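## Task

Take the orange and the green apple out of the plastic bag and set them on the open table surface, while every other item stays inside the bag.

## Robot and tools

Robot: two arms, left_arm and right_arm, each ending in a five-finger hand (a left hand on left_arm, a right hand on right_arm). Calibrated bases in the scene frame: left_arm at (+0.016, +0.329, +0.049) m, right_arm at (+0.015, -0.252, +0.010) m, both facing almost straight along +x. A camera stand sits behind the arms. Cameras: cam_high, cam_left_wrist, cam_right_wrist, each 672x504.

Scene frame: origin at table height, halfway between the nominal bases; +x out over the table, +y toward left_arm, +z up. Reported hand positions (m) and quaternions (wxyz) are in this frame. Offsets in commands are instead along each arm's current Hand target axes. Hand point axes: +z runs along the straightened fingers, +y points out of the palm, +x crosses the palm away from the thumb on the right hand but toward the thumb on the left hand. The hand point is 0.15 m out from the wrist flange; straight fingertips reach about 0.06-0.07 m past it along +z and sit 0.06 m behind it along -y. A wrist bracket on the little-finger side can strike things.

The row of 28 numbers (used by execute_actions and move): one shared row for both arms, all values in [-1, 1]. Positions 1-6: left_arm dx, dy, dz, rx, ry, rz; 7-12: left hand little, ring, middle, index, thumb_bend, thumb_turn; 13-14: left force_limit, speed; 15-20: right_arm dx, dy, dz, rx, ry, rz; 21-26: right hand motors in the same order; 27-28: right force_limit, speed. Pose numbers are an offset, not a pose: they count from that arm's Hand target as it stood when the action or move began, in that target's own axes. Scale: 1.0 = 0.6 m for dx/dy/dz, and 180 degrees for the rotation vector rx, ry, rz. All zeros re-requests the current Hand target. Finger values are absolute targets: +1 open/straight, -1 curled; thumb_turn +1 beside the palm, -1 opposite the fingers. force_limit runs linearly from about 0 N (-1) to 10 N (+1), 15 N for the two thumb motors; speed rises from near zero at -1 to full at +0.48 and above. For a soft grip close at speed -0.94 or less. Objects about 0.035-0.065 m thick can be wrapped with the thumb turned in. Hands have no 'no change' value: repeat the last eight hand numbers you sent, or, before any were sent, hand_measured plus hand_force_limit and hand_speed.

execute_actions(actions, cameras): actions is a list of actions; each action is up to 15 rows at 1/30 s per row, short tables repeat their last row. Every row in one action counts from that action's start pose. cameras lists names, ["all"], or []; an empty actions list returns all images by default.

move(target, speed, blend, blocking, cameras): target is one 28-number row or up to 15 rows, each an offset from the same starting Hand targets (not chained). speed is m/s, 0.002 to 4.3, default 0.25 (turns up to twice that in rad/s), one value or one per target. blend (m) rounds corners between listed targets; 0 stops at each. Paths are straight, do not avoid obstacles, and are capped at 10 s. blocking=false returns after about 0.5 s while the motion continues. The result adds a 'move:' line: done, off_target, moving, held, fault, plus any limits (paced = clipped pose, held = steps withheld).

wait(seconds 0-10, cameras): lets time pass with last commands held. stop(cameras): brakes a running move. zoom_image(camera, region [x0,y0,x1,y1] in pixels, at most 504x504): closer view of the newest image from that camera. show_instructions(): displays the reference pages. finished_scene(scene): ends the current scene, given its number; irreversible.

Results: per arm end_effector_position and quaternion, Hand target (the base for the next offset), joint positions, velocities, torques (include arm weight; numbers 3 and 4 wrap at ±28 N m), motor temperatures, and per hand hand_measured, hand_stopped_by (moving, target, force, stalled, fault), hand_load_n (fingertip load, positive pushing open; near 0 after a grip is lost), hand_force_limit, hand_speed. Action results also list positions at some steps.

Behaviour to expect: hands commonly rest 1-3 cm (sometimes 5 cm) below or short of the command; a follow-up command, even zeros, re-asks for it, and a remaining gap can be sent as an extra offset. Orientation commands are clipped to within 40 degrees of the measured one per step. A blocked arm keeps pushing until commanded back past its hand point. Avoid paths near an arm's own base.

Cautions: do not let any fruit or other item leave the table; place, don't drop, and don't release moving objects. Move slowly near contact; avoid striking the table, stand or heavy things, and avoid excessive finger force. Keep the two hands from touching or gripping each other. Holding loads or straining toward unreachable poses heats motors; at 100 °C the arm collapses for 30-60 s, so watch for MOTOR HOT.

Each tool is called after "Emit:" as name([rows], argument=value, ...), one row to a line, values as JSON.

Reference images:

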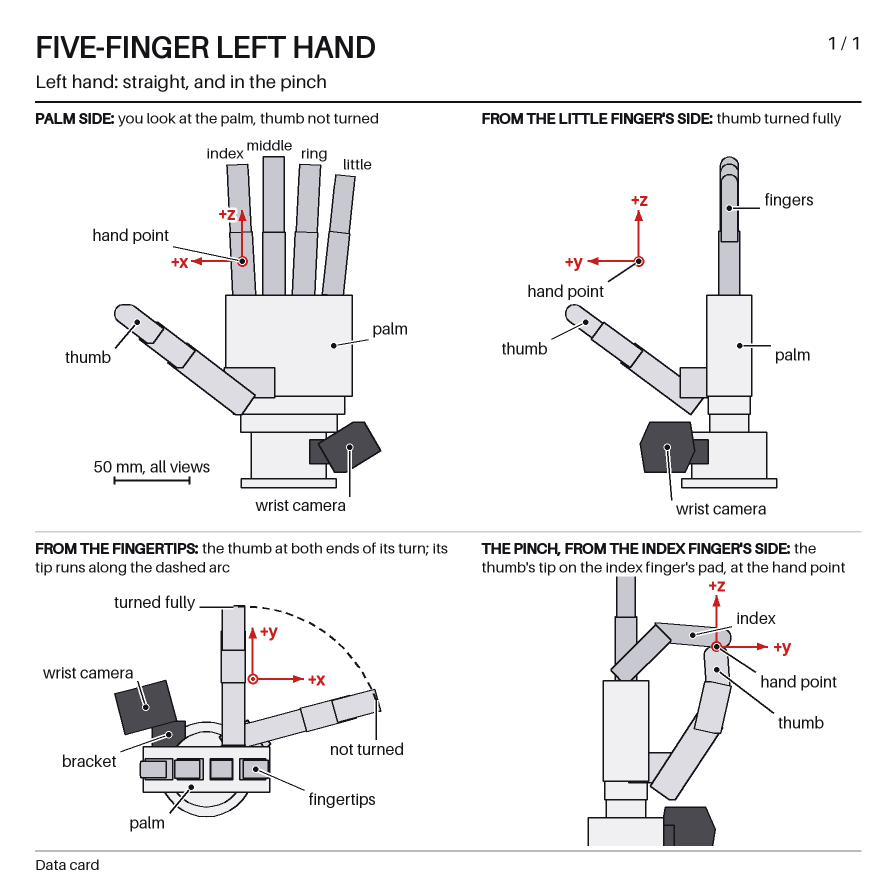

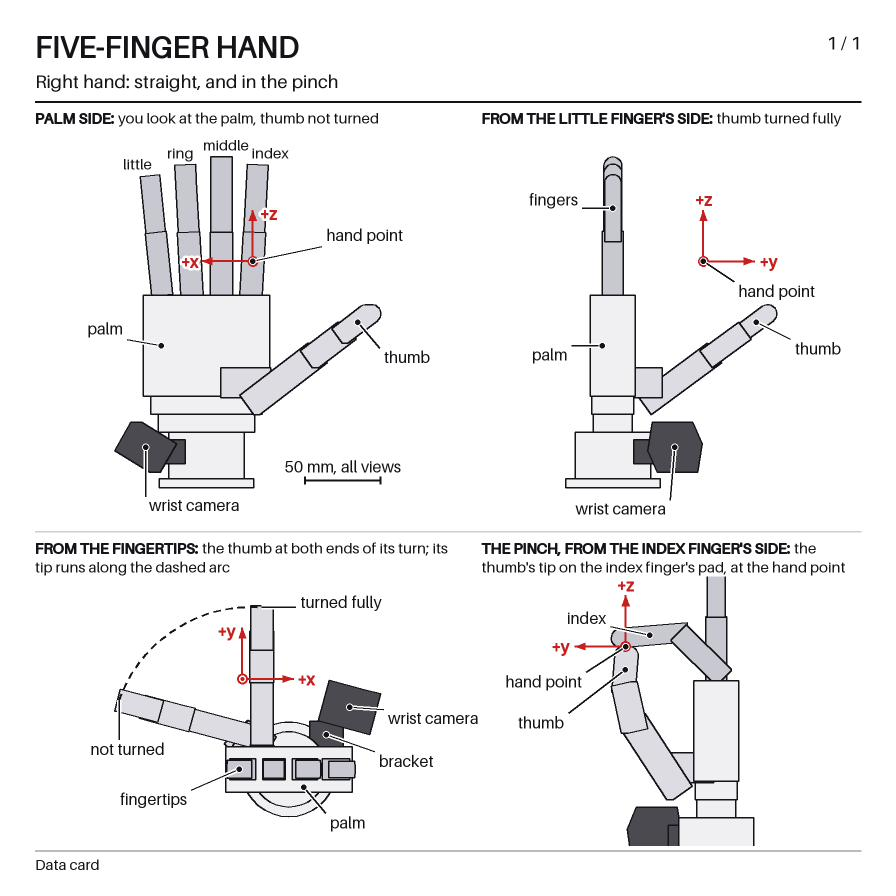

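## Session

Emit:
wait(seconds=0.1, cameras=["all"])

Emit:
zoom_image(camera="cam_high", region=[200, 180, 560, 450])

Scene clock: 0.10 s.
left_arm: end_effector_position=(+0.4613, +0.2570, +0.3019) hand_measured=(+1.000, +1.000, +1.000, +1.000, +1.000, +1.000) hand_load_n=(+0.0, +0.0, +0.0, +0.0, +0.0, -0.5) hand_stopped_by=(target, target, target, target, target, target) hand_force_limit=0.00 hand_speed=-0.80 end_effector_quat_wxyz=(+0.187, +0.887, -0.040, +0.420) | right_arm: end_effector_position=(+0.1086, +0.1227, +0.1475) hand_measured=(+1.000, +1.000, +1.000, +1.000, +1.000, +1.000) hand_load_n=(+0.0, +0.0, +0.0, +0.0, +0.0, +0.0) hand_stopped_by=(target, target, target, target, target, target) hand_force_limit=0.00 hand_speed=-0.80 end_effector_quat_wxyz=(+0.005, +0.950, +0.298, -0.094)
Joint positions: left_arm=[0.176 1.022 0.711 -0.409 0.507 -1.542] | right_arm=[1.314 1.628 1.348 -1.401 -0.155 -0.871]
Joint torques (N m): left_arm=[-0.85 -3.6 12.48 1.59 0.11 -0.08] | right_arm=[-2.61 -12.22 9.52 0.1 -0.02 -0.07]
Motor temperatures (°C): left_arm=[23 28 26 26 25 23] | right_arm=[28 28 25 24 22 24]
Heat: left arm: hottest shoulder 28 °C; right arm: hottest waist 28 °C.
Hand target: left_arm +0.4675, +0.2580, +0.3168; +0.184, +0.881, -0.043, +0.433 | right_arm +0.1108, +0.1312, +0.1546; -0.005, +0.950, +0.299, -0.088
wait: 0.10 s; no rest

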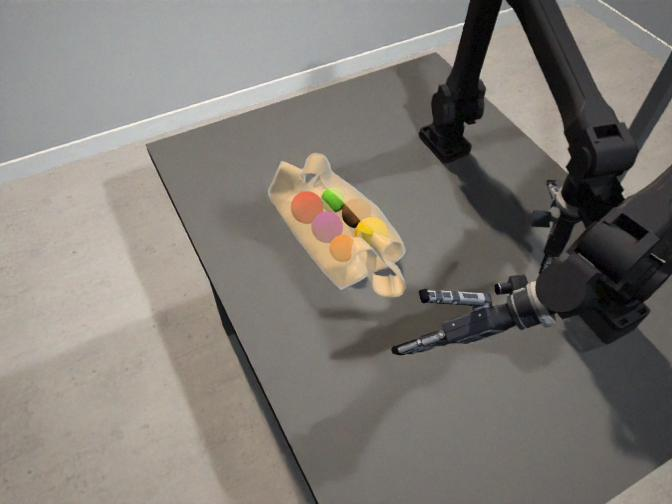

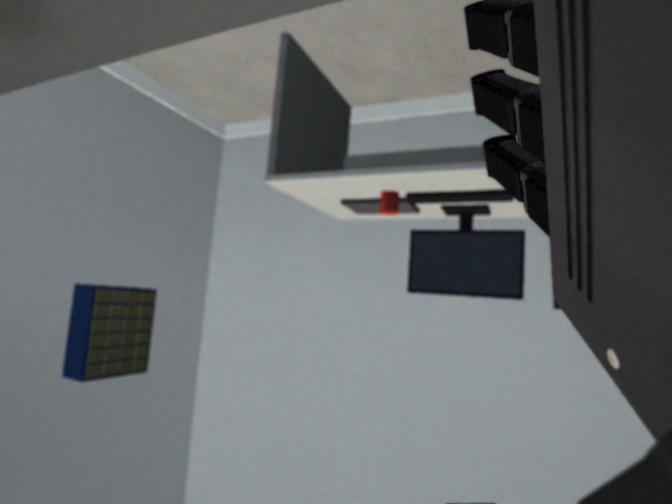

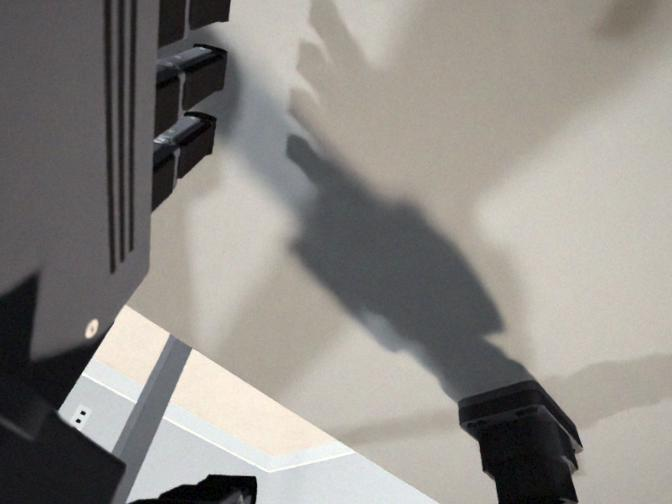

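Scaled by 1.400 from the camera's 672x504 image, which has a finer 960x720 frame.

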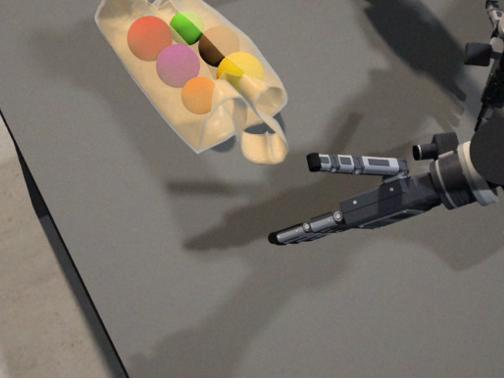

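Emit:
zoom_image(camera="cam_high", region=[250, 130, 430, 310])

Scaled by 2.800 from the camera's 672x504 image, which has a finer 960x720 frame.

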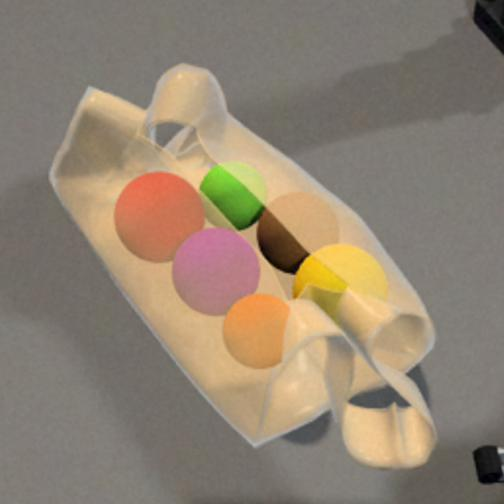

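Emit:
move([
  [-0.023,0.204,-0.056,-0.153,-0.1476,0.5336,1,1,1,1,1,1,0,0.2,-0.033,-0.012,-0.197,0,0,0,-1,-1,0.5,0.5,1,1,0,0.2],
  [-0.023,0.204,-0.056,-0.153,-0.1476,0.5336,1,1,1,1,1,1,0,0.2,-0.019,0.673,-0.285,0.185,0.3206,0.6357,-1,-1,0.5,0.5,1,1,0,0.2],
], speed=[0.3,0.4], blend=[0.08,0], cameras=["all"])

Scene clock: 12.47 s.
left_arm: end_effector_position=(+0.3951, +0.1617, +0.3454) hand_measured=(+1.000, +1.000, +1.000, +1.000, +1.000, +1.000) hand_load_n=(+0.0, +0.0, +0.0, -0.5, -0.5, +0.0) hand_stopped_by=(target, target, target, target, target, target) hand_force_limit=0.00 hand_speed=0.20 end_effector_quat_wxyz=(+0.016, -0.575, +0.792, -0.206) | right_arm: end_effector_position=(+0.3580, -0.1958, +0.2999) hand_measured=(-1.000, -1.000, +0.500, +0.500, +1.000, +1.000) hand_load_n=(+0.0, +0.0, +0.0, +0.0, +0.0, -0.5) hand_stopped_by=(target, target, target, target, target, target) hand_force_limit=0.00 hand_speed=0.20 end_effector_quat_wxyz=(-0.266, +0.666, -0.645, +0.265)
Joint positions: left_arm=[-0.234 1.335 1.448 -1.34 0.24 0.038] | right_arm=[0.099 0.858 1.026 -0.971 0.058 0.046]
Joint torques (N m): left_arm=[-1.73 -6.65 14.43 0.69 -0.08 0.02] | right_arm=[-2.9 -3.66 8.55 1.94 0.32 0.12]
Heat: left arm: hottest shoulder 28 °C; right arm: hottest waist 28 °C.
Hand target: left_arm +0.4048, +0.1554, +0.3598; +0.026, -0.563, +0.797, -0.216 | right_arm +0.3596, -0.1998, +0.2995; -0.271, +0.653, -0.653, +0.271
Off the commanded pose: left_arm 0.019 m, 2 deg | right_arm 0.004 m, 2 deg.
move: off_target (left_arm)

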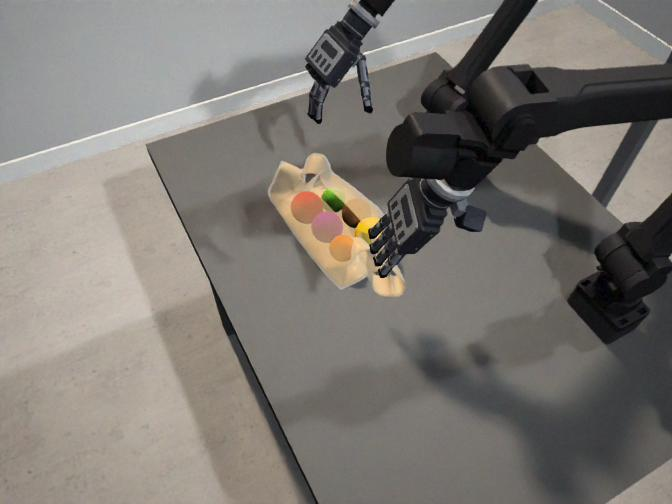

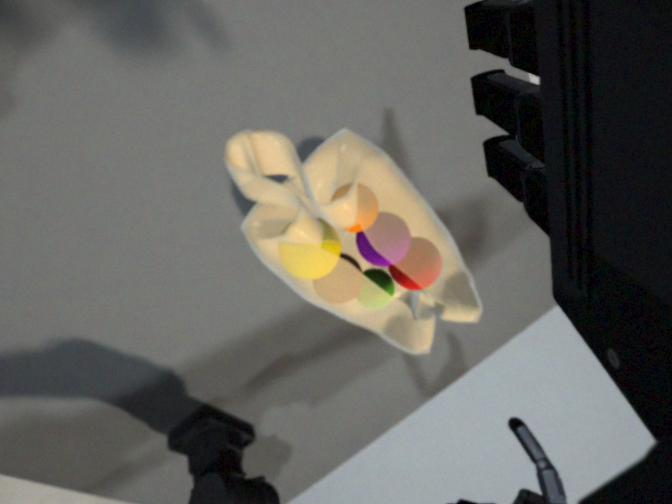

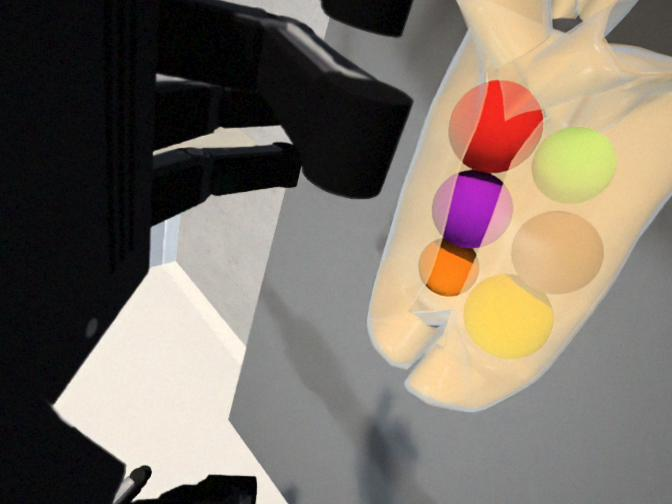

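Emit:
zoom_image(camera="cam_right_wrist", region=[340, 0, 672, 430])

Emit:
zoom_image(camera="cam_left_wrist", region=[210, 110, 500, 370])

Scaled by 1.172 from the camera's 672x504 image, which has a finer 960x720 frame.

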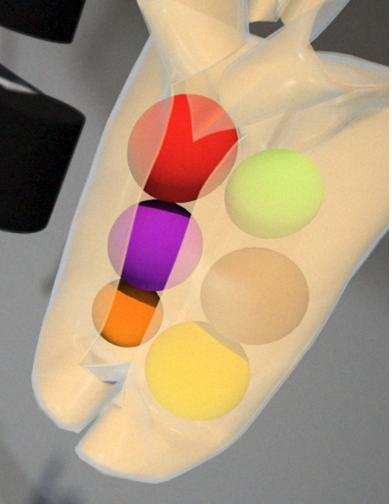

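Scaled by 1.738 from the camera's 672x504 image, which has a finer 960x720 frame.

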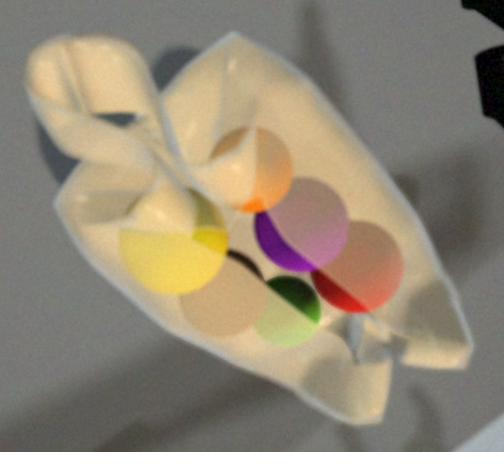

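Emit:
move([
  [0.376,0.0305,0.384,-0.1231,-0.0658,0.0026,-1,-1,0.5,0.5,1,-1,0,0.2,0.3,0.13,-0.13,0,0,0,-1,-1,0.5,0.5,1,-1,0,0.2],
], speed=[0.3], cameras=["all"])

Scene clock: 33.47 s.
left_arm: end_effector_position=(+0.3631, -0.1077, +0.1801) hand_measured=(-1.000, -1.000, +0.500, +0.500, +1.000, -1.000) hand_load_n=(+0.0, +0.0, +0.0, +0.5, +0.0, +0.0) hand_stopped_by=(target, target, target, target, target, target) hand_force_limit=0.00 hand_speed=0.20 end_effector_quat_wxyz=(-0.003, -0.570, +0.821, +0.013) | right_arm: end_effector_position=(+0.2487, -0.3732, +0.2893) hand_measured=(-1.000, -1.000, +0.500, +0.500, +1.000, -1.000) hand_load_n=(+0.0, +0.0, +0.0, +0.0, +0.0, +0.0) hand_stopped_by=(target, target, target, target, target, target) hand_force_limit=0.00 hand_speed=0.20 end_effector_quat_wxyz=(-0.273, +0.652, -0.657, +0.262)
Joint positions: left_arm=[-0.8 1.953 1.799 -1.443 0.003 -0.444] | right_arm=[-0.831 0.765 0.977 -1.206 -0.552 -0.654]
Joint torques (N m): left_arm=[-0.91 -14.97 13.09 0.08 -0.23 -0.17] | right_arm=[-3.66 -0.44 11.29 0.55 -0.41 -0.26]
Motor temperatures (°C): left_arm=[23 28 32 26 25 23] | right_arm=[28 28 29 24 22 24]
Heat: left arm: hottest elbow 32 °C; right arm: hottest elbow 29 °C.
Hand target: left_arm +0.3723, -0.1174, +0.1897; +0.000, -0.574, +0.819, +0.000 | right_arm +0.2493, -0.3800, +0.2996; -0.271, +0.653, -0.653, +0.271
Off the commanded pose: left_arm 0.016 m, 2 deg | right_arm 0.012 m, 1 deg.
move: off_target (left_arm, right_arm)

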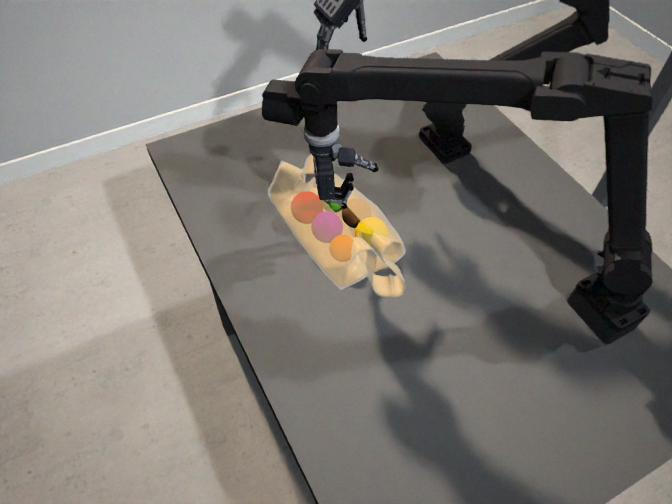

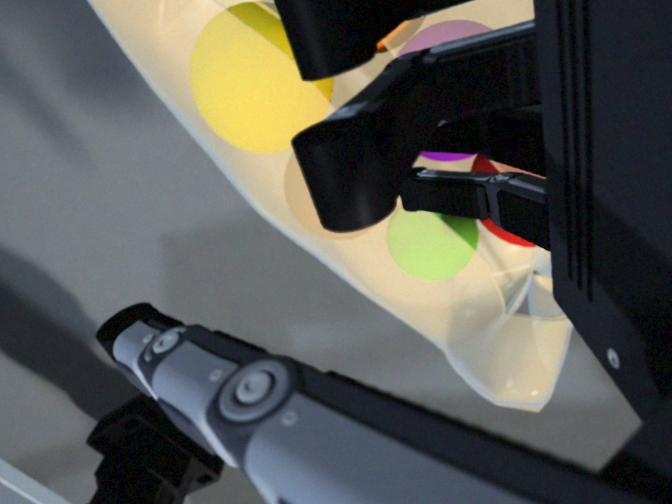

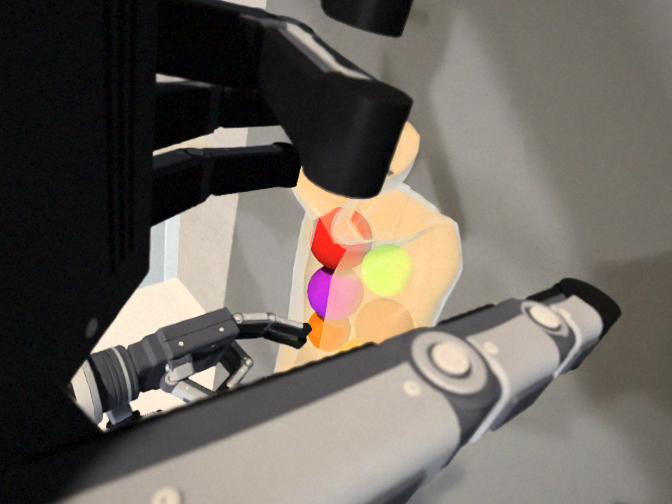

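Emit:
zoom_image(camera="cam_high", region=[240, 110, 440, 310])

Emit:
zoom_image(camera="cam_left_wrist", region=[280, 0, 600, 320])

Emit:
zoom_image(camera="cam_right_wrist", region=[220, 130, 500, 400])

Scaled by 2.520 from the camera's 672x504 image, which has a finer 960x720 frame.

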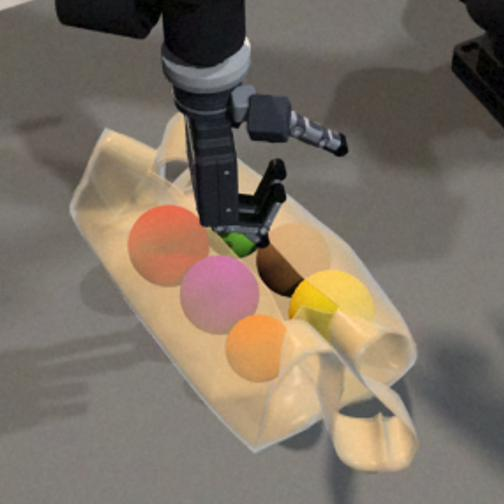

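Scaled by 1.575 from the camera's 672x504 image, which has a finer 960x720 frame.

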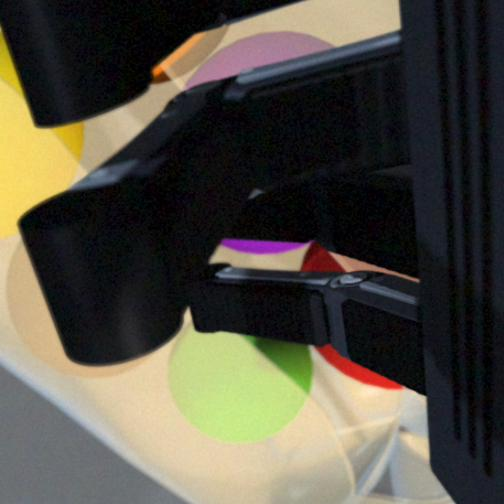

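Scaled by 1.800 from the camera's 672x504 image, which has a finer 960x720 frame.

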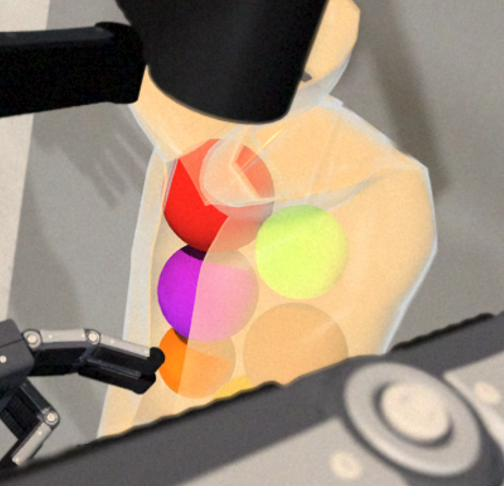

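Emit:
move([
  [0.006,-0.022,0.085,0,0,0,-1,-1,0.5,0.5,1,-1,0,0.2,0,0,0,0,0,0,-1,-1,0.5,0.5,1,-1,0,0.2],
], speed=[0.15], cameras=["all"])

Emit:
zoom_image(camera="cam_high", region=[240, 110, 440, 310])

Emit:
zoom_image(camera="cam_left_wrist", region=[280, 0, 600, 320])

Scene clock: 37.07 s.
left_arm: end_effector_position=(+0.3778, -0.1229, +0.1418) hand_measured=(-1.000, -1.000, +0.500, +0.500, +1.000, -1.000) hand_load_n=(+0.0, +0.0, +0.0, +0.0, +0.0, +0.0) hand_stopped_by=(target, target, target, target, target, target) hand_force_limit=0.00 hand_speed=0.20 end_effector_quat_wxyz=(-0.002, -0.570, +0.821, +0.003) | right_arm: end_effector_position=(+0.2488, -0.3732, +0.2893) hand_measured=(-1.000, -1.000, +0.500, +0.500, +1.000, -1.000) hand_load_n=(+0.0, +0.0, +0.0, +0.0, +0.0, +0.0) hand_stopped_by=(target, target, target, target, target, target) hand_force_limit=0.00 hand_speed=0.20 end_effector_quat_wxyz=(-0.273, +0.653, -0.656, +0.262)
Joint positions: left_arm=[-0.8 2.016 1.799 -1.36 0.003 -0.444] | right_arm=[-0.831 0.765 0.977 -1.206 -0.552 -0.655]
Joint torques (N m): left_arm=[-0.56 -15.21 9.92 0.59 -0.23 -0.11] | right_arm=[-3.31 -0.38 11.17 0.66 -0.43 -0.25]
Heat: left arm: hottest elbow 33 °C; right arm: hottest elbow 30 °C.
Hand target: left_arm +0.3835, -0.1252, +0.1387; +0.000, -0.574, +0.819, +0.000 | right_arm +0.2493, -0.3799, +0.2997; -0.271, +0.653, -0.653, +0.271
Off the commanded pose: left_arm 0.007 m, 1 deg | right_arm 0.012 m, 1 deg.
move: off_target (right_arm)

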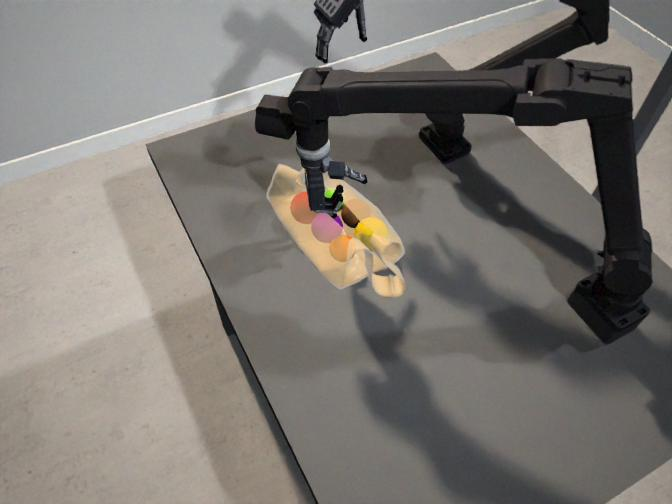

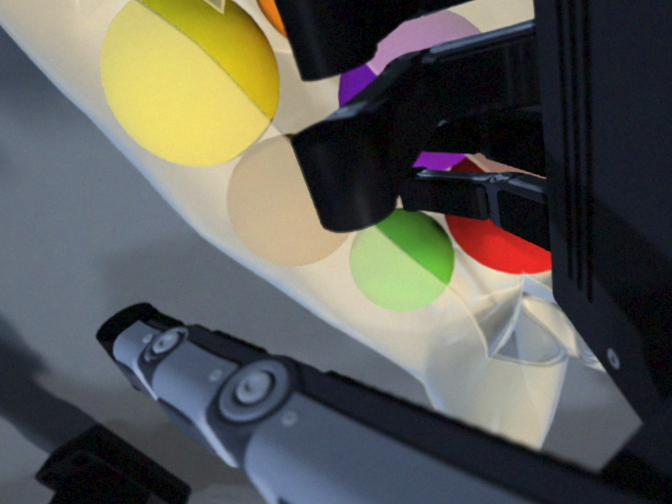

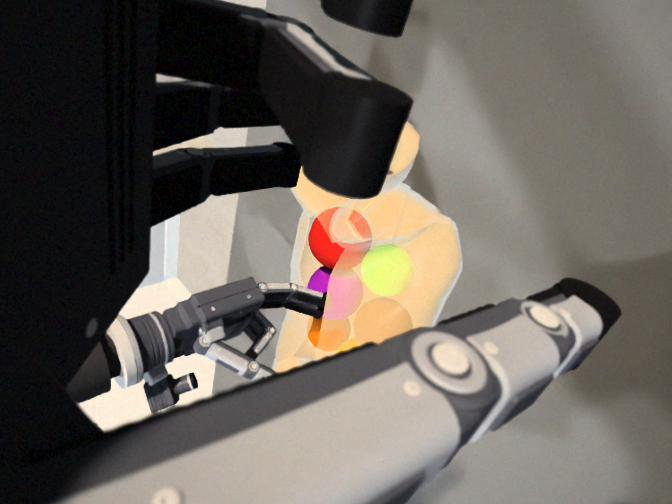

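Scaled by 2.520 from the camera's 672x504 image, which has a finer 960x720 frame.

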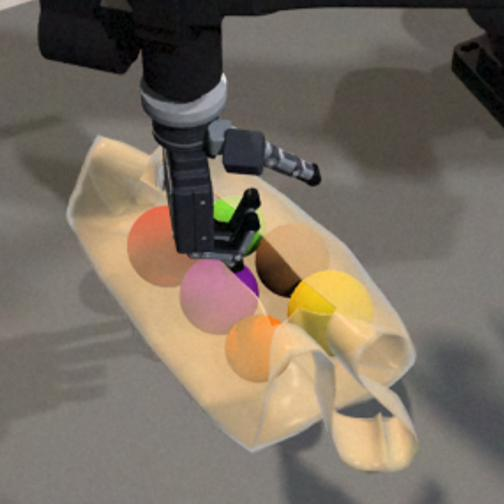

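Scaled by 1.575 from the camera's 672x504 image, which has a finer 960x720 frame.

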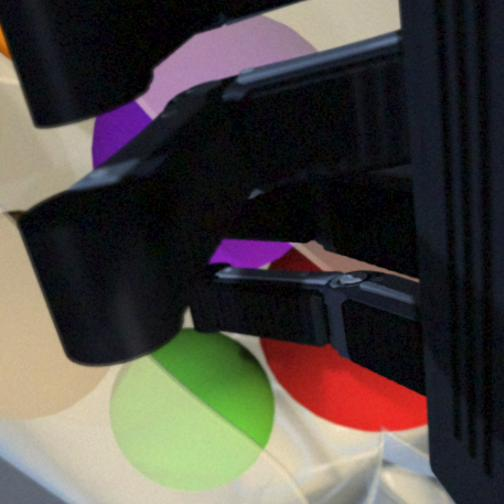

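Emit:
move([
  [-0.0034,-0.0094,0.042,0,0,0,-1,-1,0.5,0.5,1,-1,0,0.2,0,0,0,0,0,0,-1,-1,0.5,0.5,1,-1,0,0.2],
], speed=[0.1], cameras=["all"])

Emit:
zoom_image(camera="cam_high", region=[240, 110, 440, 310])

Emit:
zoom_image(camera="cam_left_wrist", region=[200, 0, 600, 400])

Emit:
zoom_image(camera="cam_right_wrist", region=[220, 130, 500, 400])

Scene clock: 39.07 s.
left_arm: end_effector_position=(+0.3848, -0.1299, +0.1372) hand_measured=(-1.000, -1.000, +0.500, +0.500, +1.000, -1.000) hand_load_n=(+0.0, +0.0, -3.5, +0.0, +0.0, +0.0) hand_stopped_by=(target, target, target, target, target, target) hand_force_limit=0.00 hand_speed=0.20 end_effector_quat_wxyz=(+0.001, -0.570, +0.821, -0.015) | right_arm: end_effector_position=(+0.2488, -0.3732, +0.2893) hand_measured=(-1.000, -1.000, +0.500, +0.500, +1.000, -1.000) hand_load_n=(+0.0, +0.0, +0.0, +0.0, +0.0, +0.0) hand_stopped_by=(target, target, target, target, target, target) hand_force_limit=0.00 hand_speed=0.20 end_effector_quat_wxyz=(-0.273, +0.653, -0.656, +0.262)
Joint positions: left_arm=[-0.8 2.018 1.793 -1.315 0.002 -0.444] | right_arm=[-0.831 0.765 0.977 -1.206 -0.552 -0.655]
Joint torques (N m): left_arm=[-0.03 -13.63 8.32 0.85 -0.22 -0.04] | right_arm=[-3.43 -0.44 11.25 0.68 -0.43 -0.25]
Heat: left arm: hottest elbow 32 °C; right arm: hottest elbow 30 °C.
Hand target: left_arm +0.3895, -0.1252, +0.1135; +0.000, -0.574, +0.819, +0.000 | right_arm +0.2493, -0.3799, +0.2997; -0.271, +0.653, -0.653, +0.271
Off the commanded pose: left_arm 0.025 m, 2 deg | right_arm 0.012 m, 1 deg.
move: off_target (left_arm, right_arm)

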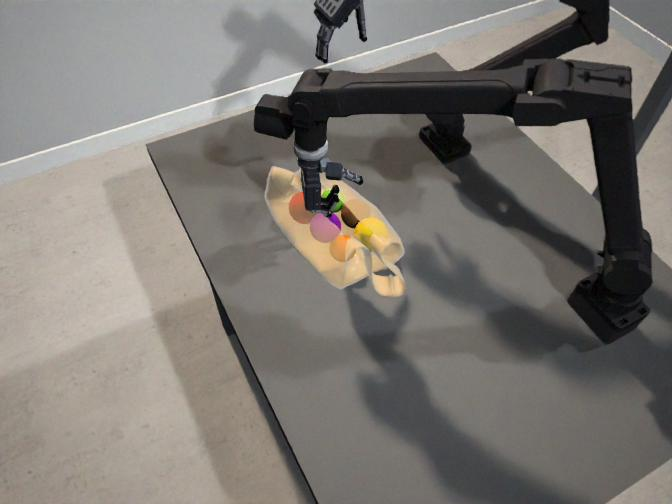

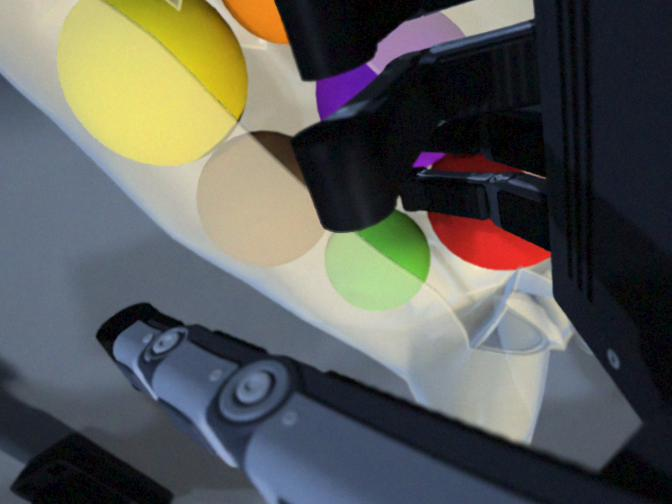

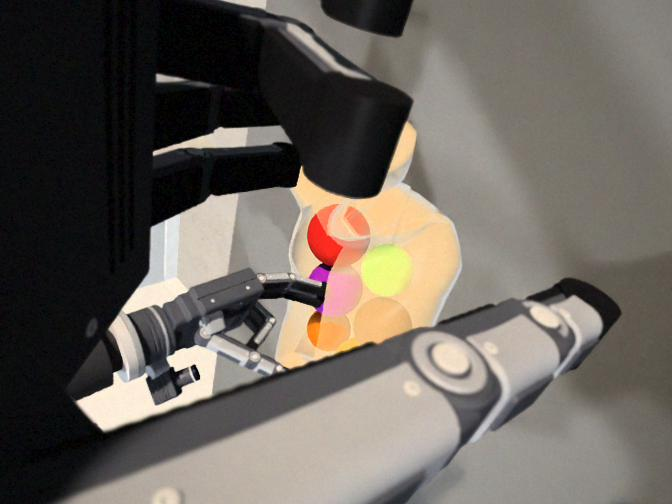

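Scaled by 2.520 from the camera's 672x504 image, which has a finer 960x720 frame.

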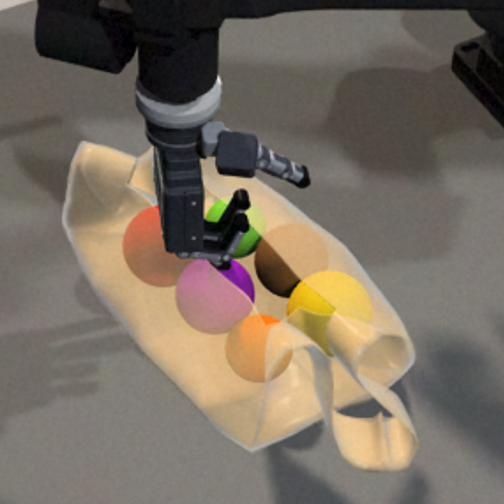

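Scaled by 1.260 from the camera's 672x504 image, which has a finer 960x720 frame.

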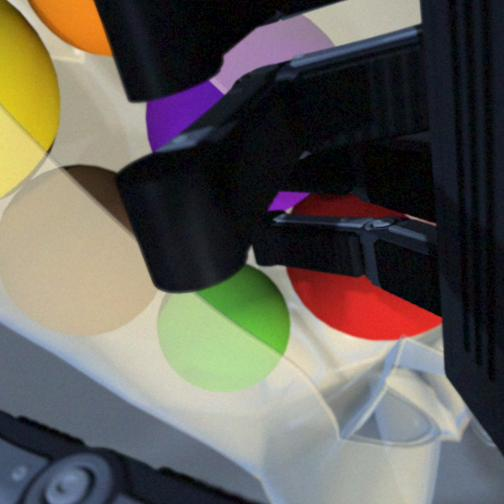

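Scaled by 1.800 from the camera's 672x504 image, which has a finer 960x720 frame.

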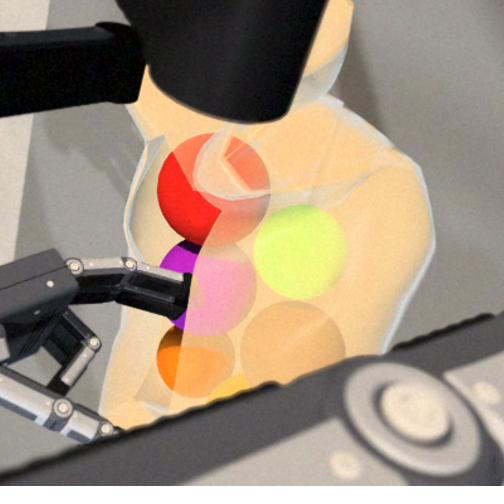

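Emit:
move([
  [0.0017,0.0189,-0.0458,0,0,0,-1,-1,0.5,0.5,1,-1,0,0.2,0,0,0,0,0,0,-1,-1,0.5,0.5,1,-1,0,0.2],
  [0.011,0.0448,-0.0075,0,0,0,-1,-1,0.5,0.5,1,-1,0,0.2,0,0,0,0,0,0,-1,-1,0.5,0.5,1,-1,0,0.2],
], speed=[0.1,0.06], cameras=["all"])

Emit:
zoom_image(camera="cam_high", region=[240, 110, 440, 310])

Emit:
zoom_image(camera="cam_left_wrist", region=[200, 0, 600, 400])

Emit:
zoom_image(camera="cam_right_wrist", region=[220, 130, 500, 400])

Scene clock: 43.07 s.
left_arm: end_effector_position=(+0.3642, -0.1197, +0.1311) hand_measured=(-1.000, -1.000, +0.500, +0.500, +1.000, -1.000) hand_load_n=(+0.0, +0.0, -5.5, +0.0, +0.0, +0.0) hand_stopped_by=(target, target, target, target, target, target) hand_force_limit=0.00 hand_speed=0.20 end_effector_quat_wxyz=(-0.001, -0.572, +0.820, -0.003) | right_arm: end_effector_position=(+0.2488, -0.3732, +0.2893) hand_measured=(-1.000, -1.000, +0.500, +0.500, +1.000, -1.000) hand_load_n=(+0.0, +0.0, +0.0, +0.0, +0.0, +0.0) hand_stopped_by=(target, target, target, target, target, target) hand_force_limit=0.00 hand_speed=0.20 end_effector_quat_wxyz=(-0.273, +0.653, -0.656, +0.262)
Joint positions: left_arm=[-0.811 1.982 1.716 -1.299 0.004 -0.461] | right_arm=[-0.831 0.765 0.977 -1.206 -0.552 -0.655]
Joint torques (N m): left_arm=[-1.49 -14.51 7.71 1.18 -0.28 -0.15] | right_arm=[-3.49 -0.5 11.23 0.66 -0.41 -0.26]
Heat: left arm: hottest elbow 32 °C; right arm: hottest elbow 30 °C.
Hand target: left_arm +0.3620, -0.1223, +0.1180; +0.000, -0.574, +0.819, +0.000 | right_arm +0.2493, -0.3799, +0.2997; -0.271, +0.653, -0.653, +0.271
Off the commanded pose: left_arm 0.014 m, 0 deg | right_arm 0.012 m, 1 deg.
move: off_target (left_arm, right_arm)

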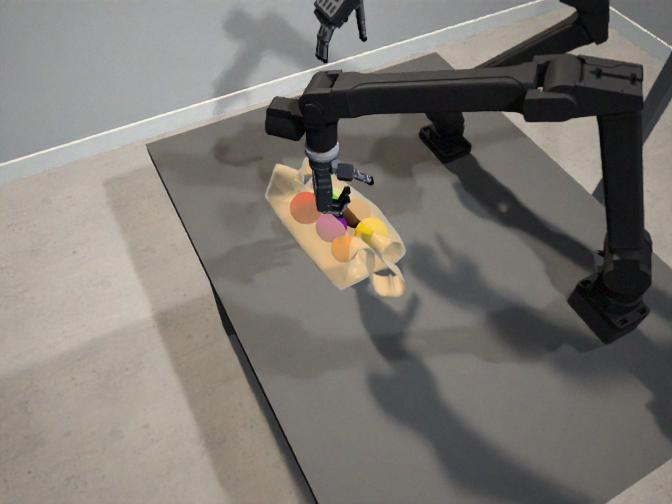

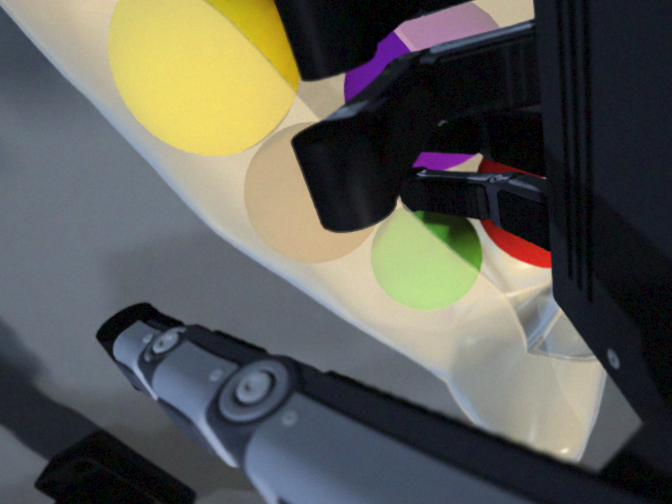

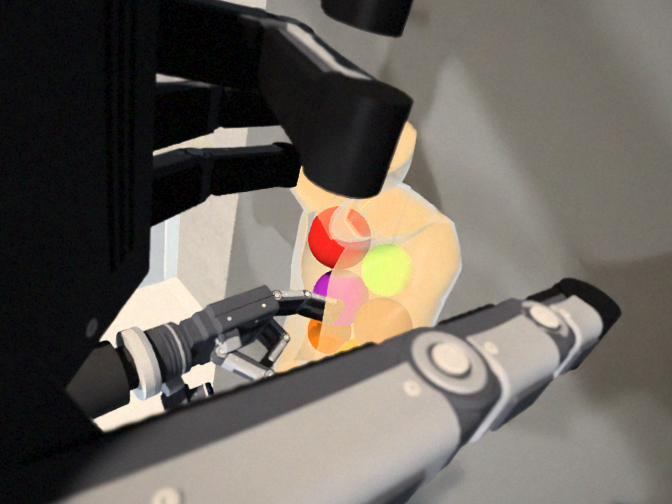

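Scaled by 2.520 from the camera's 672x504 image, which has a finer 960x720 frame.

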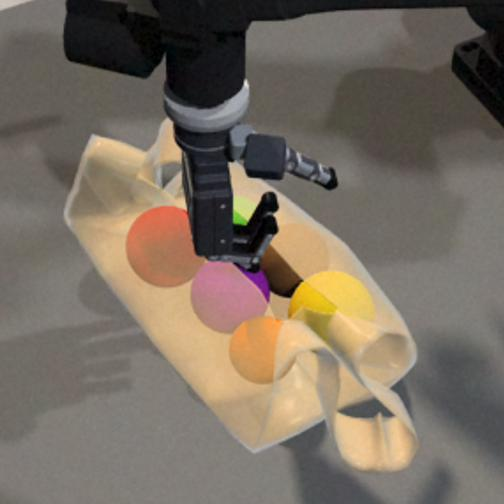

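Scaled by 1.260 from the camera's 672x504 image, which has a finer 960x720 frame.

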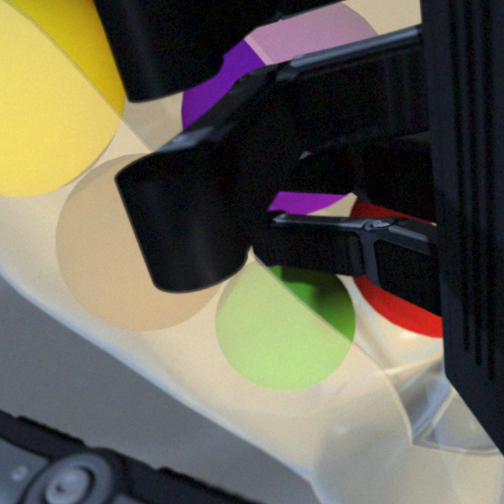

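Scaled by 1.800 from the camera's 672x504 image, which has a finer 960x720 frame.

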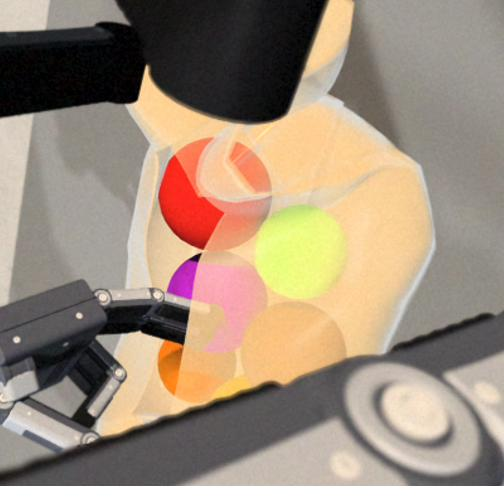

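Emit:
move([
  [0.0,0.01,0.0,0,0,0,-1,-1,0.0,0.0,1,-1,0,-0.3,0,0,0,0,0,0,-1,-1,0.5,0.5,1,-1,0,0.2],
], speed=[0.06], cameras=["all"])

Emit:
zoom_image(camera="cam_left_wrist", region=[200, 0, 600, 400])

Emit:
zoom_image(camera="cam_right_wrist", region=[220, 130, 500, 400])

Scene clock: 45.30 s.
left_arm: end_effector_position=(+0.3595, -0.1145, +0.1189) hand_measured=(-1.000, -1.000, +0.000, +0.000, +1.000, -1.000) hand_load_n=(+0.0, +0.0, +0.0, +0.0, +0.0, +0.0) hand_stopped_by=(target, target, target, target, target, target) hand_force_limit=0.00 hand_speed=-0.30 end_effector_quat_wxyz=(-0.001, -0.574, +0.819, +0.003) | right_arm: end_effector_position=(+0.2488, -0.3732, +0.2893) hand_measured=(-1.000, -1.000, +0.500, +0.500, +1.000, -1.000) hand_load_n=(+0.0, +0.0, +0.0, -0.5, +0.0, +0.0) hand_stopped_by=(target, target, target, target, target, target) hand_force_limit=0.00 hand_speed=0.20 end_effector_quat_wxyz=(-0.273, +0.653, -0.656, +0.262)
Joint positions: left_arm=[-0.811 1.981 1.681 -1.277 0.002 -0.467] | right_arm=[-0.831 0.765 0.977 -1.206 -0.552 -0.655]
Joint torques (N m): left_arm=[-1.67 -15.79 8.81 0.72 -0.23 -0.12] | right_arm=[-3.43 -0.26 11.17 0.7 -0.43 -0.25]
Heat: left arm: hottest elbow 32 °C; right arm: hottest elbow 31 °C.
Hand target: left_arm +0.3564, -0.1202, +0.1181; +0.000, -0.574, +0.819, +0.000 | right_arm +0.2493, -0.3799, +0.2997; -0.271, +0.653, -0.653, +0.271
Off the commanded pose: left_arm 0.007 m, 0 deg | right_arm 0.012 m, 1 deg.
move: off_target (right_arm)

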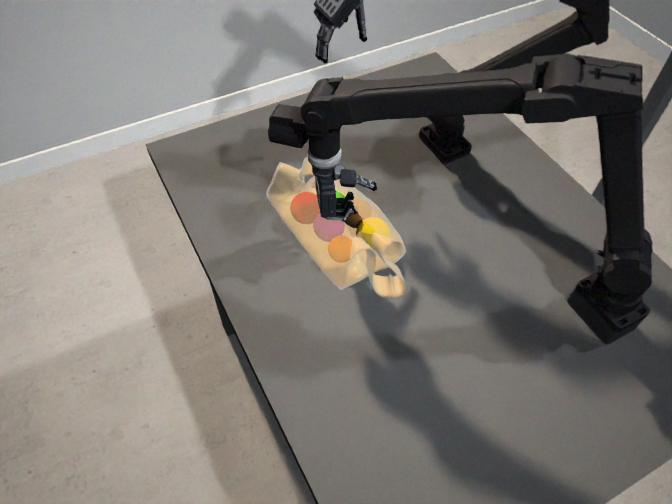

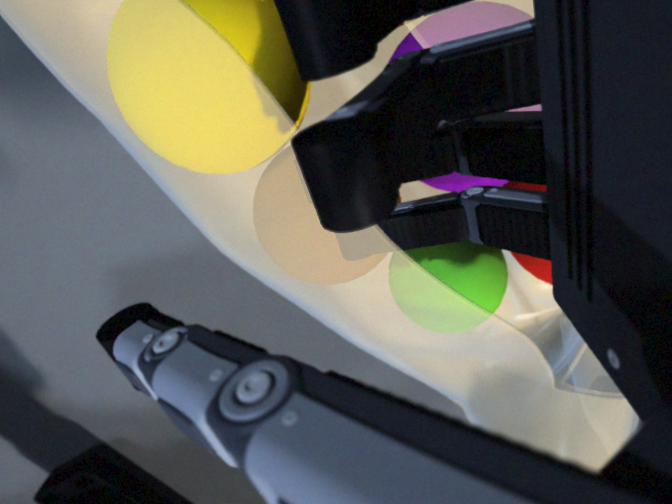

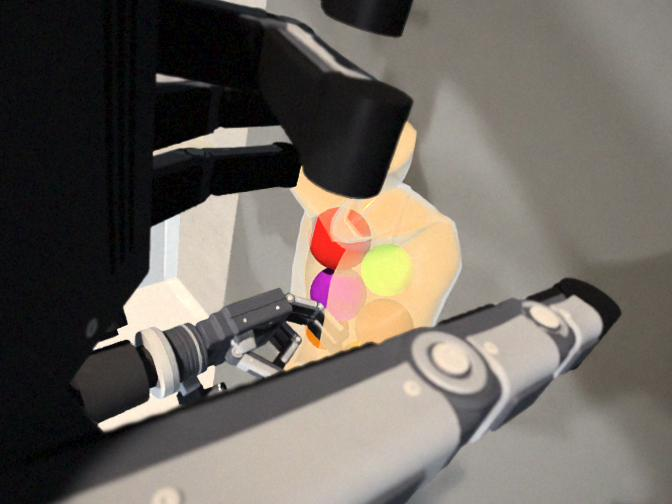

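Scaled by 1.260 from the camera's 672x504 image, which has a finer 960x720 frame.

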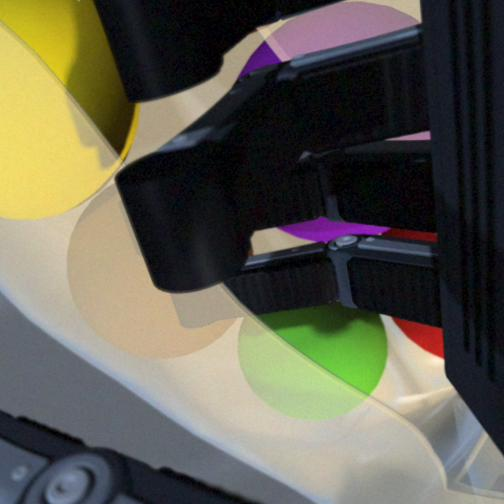

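Scaled by 1.800 from the camera's 672x504 image, which has a finer 960x720 frame.

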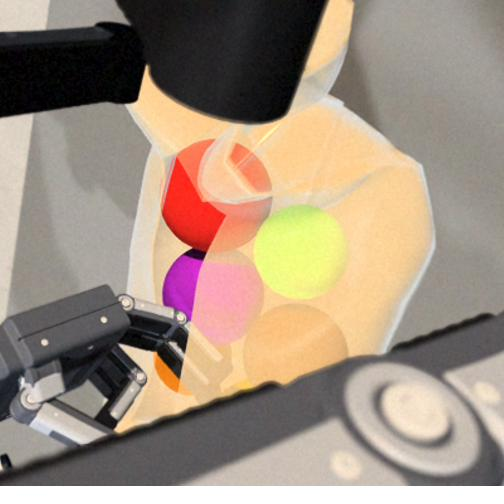

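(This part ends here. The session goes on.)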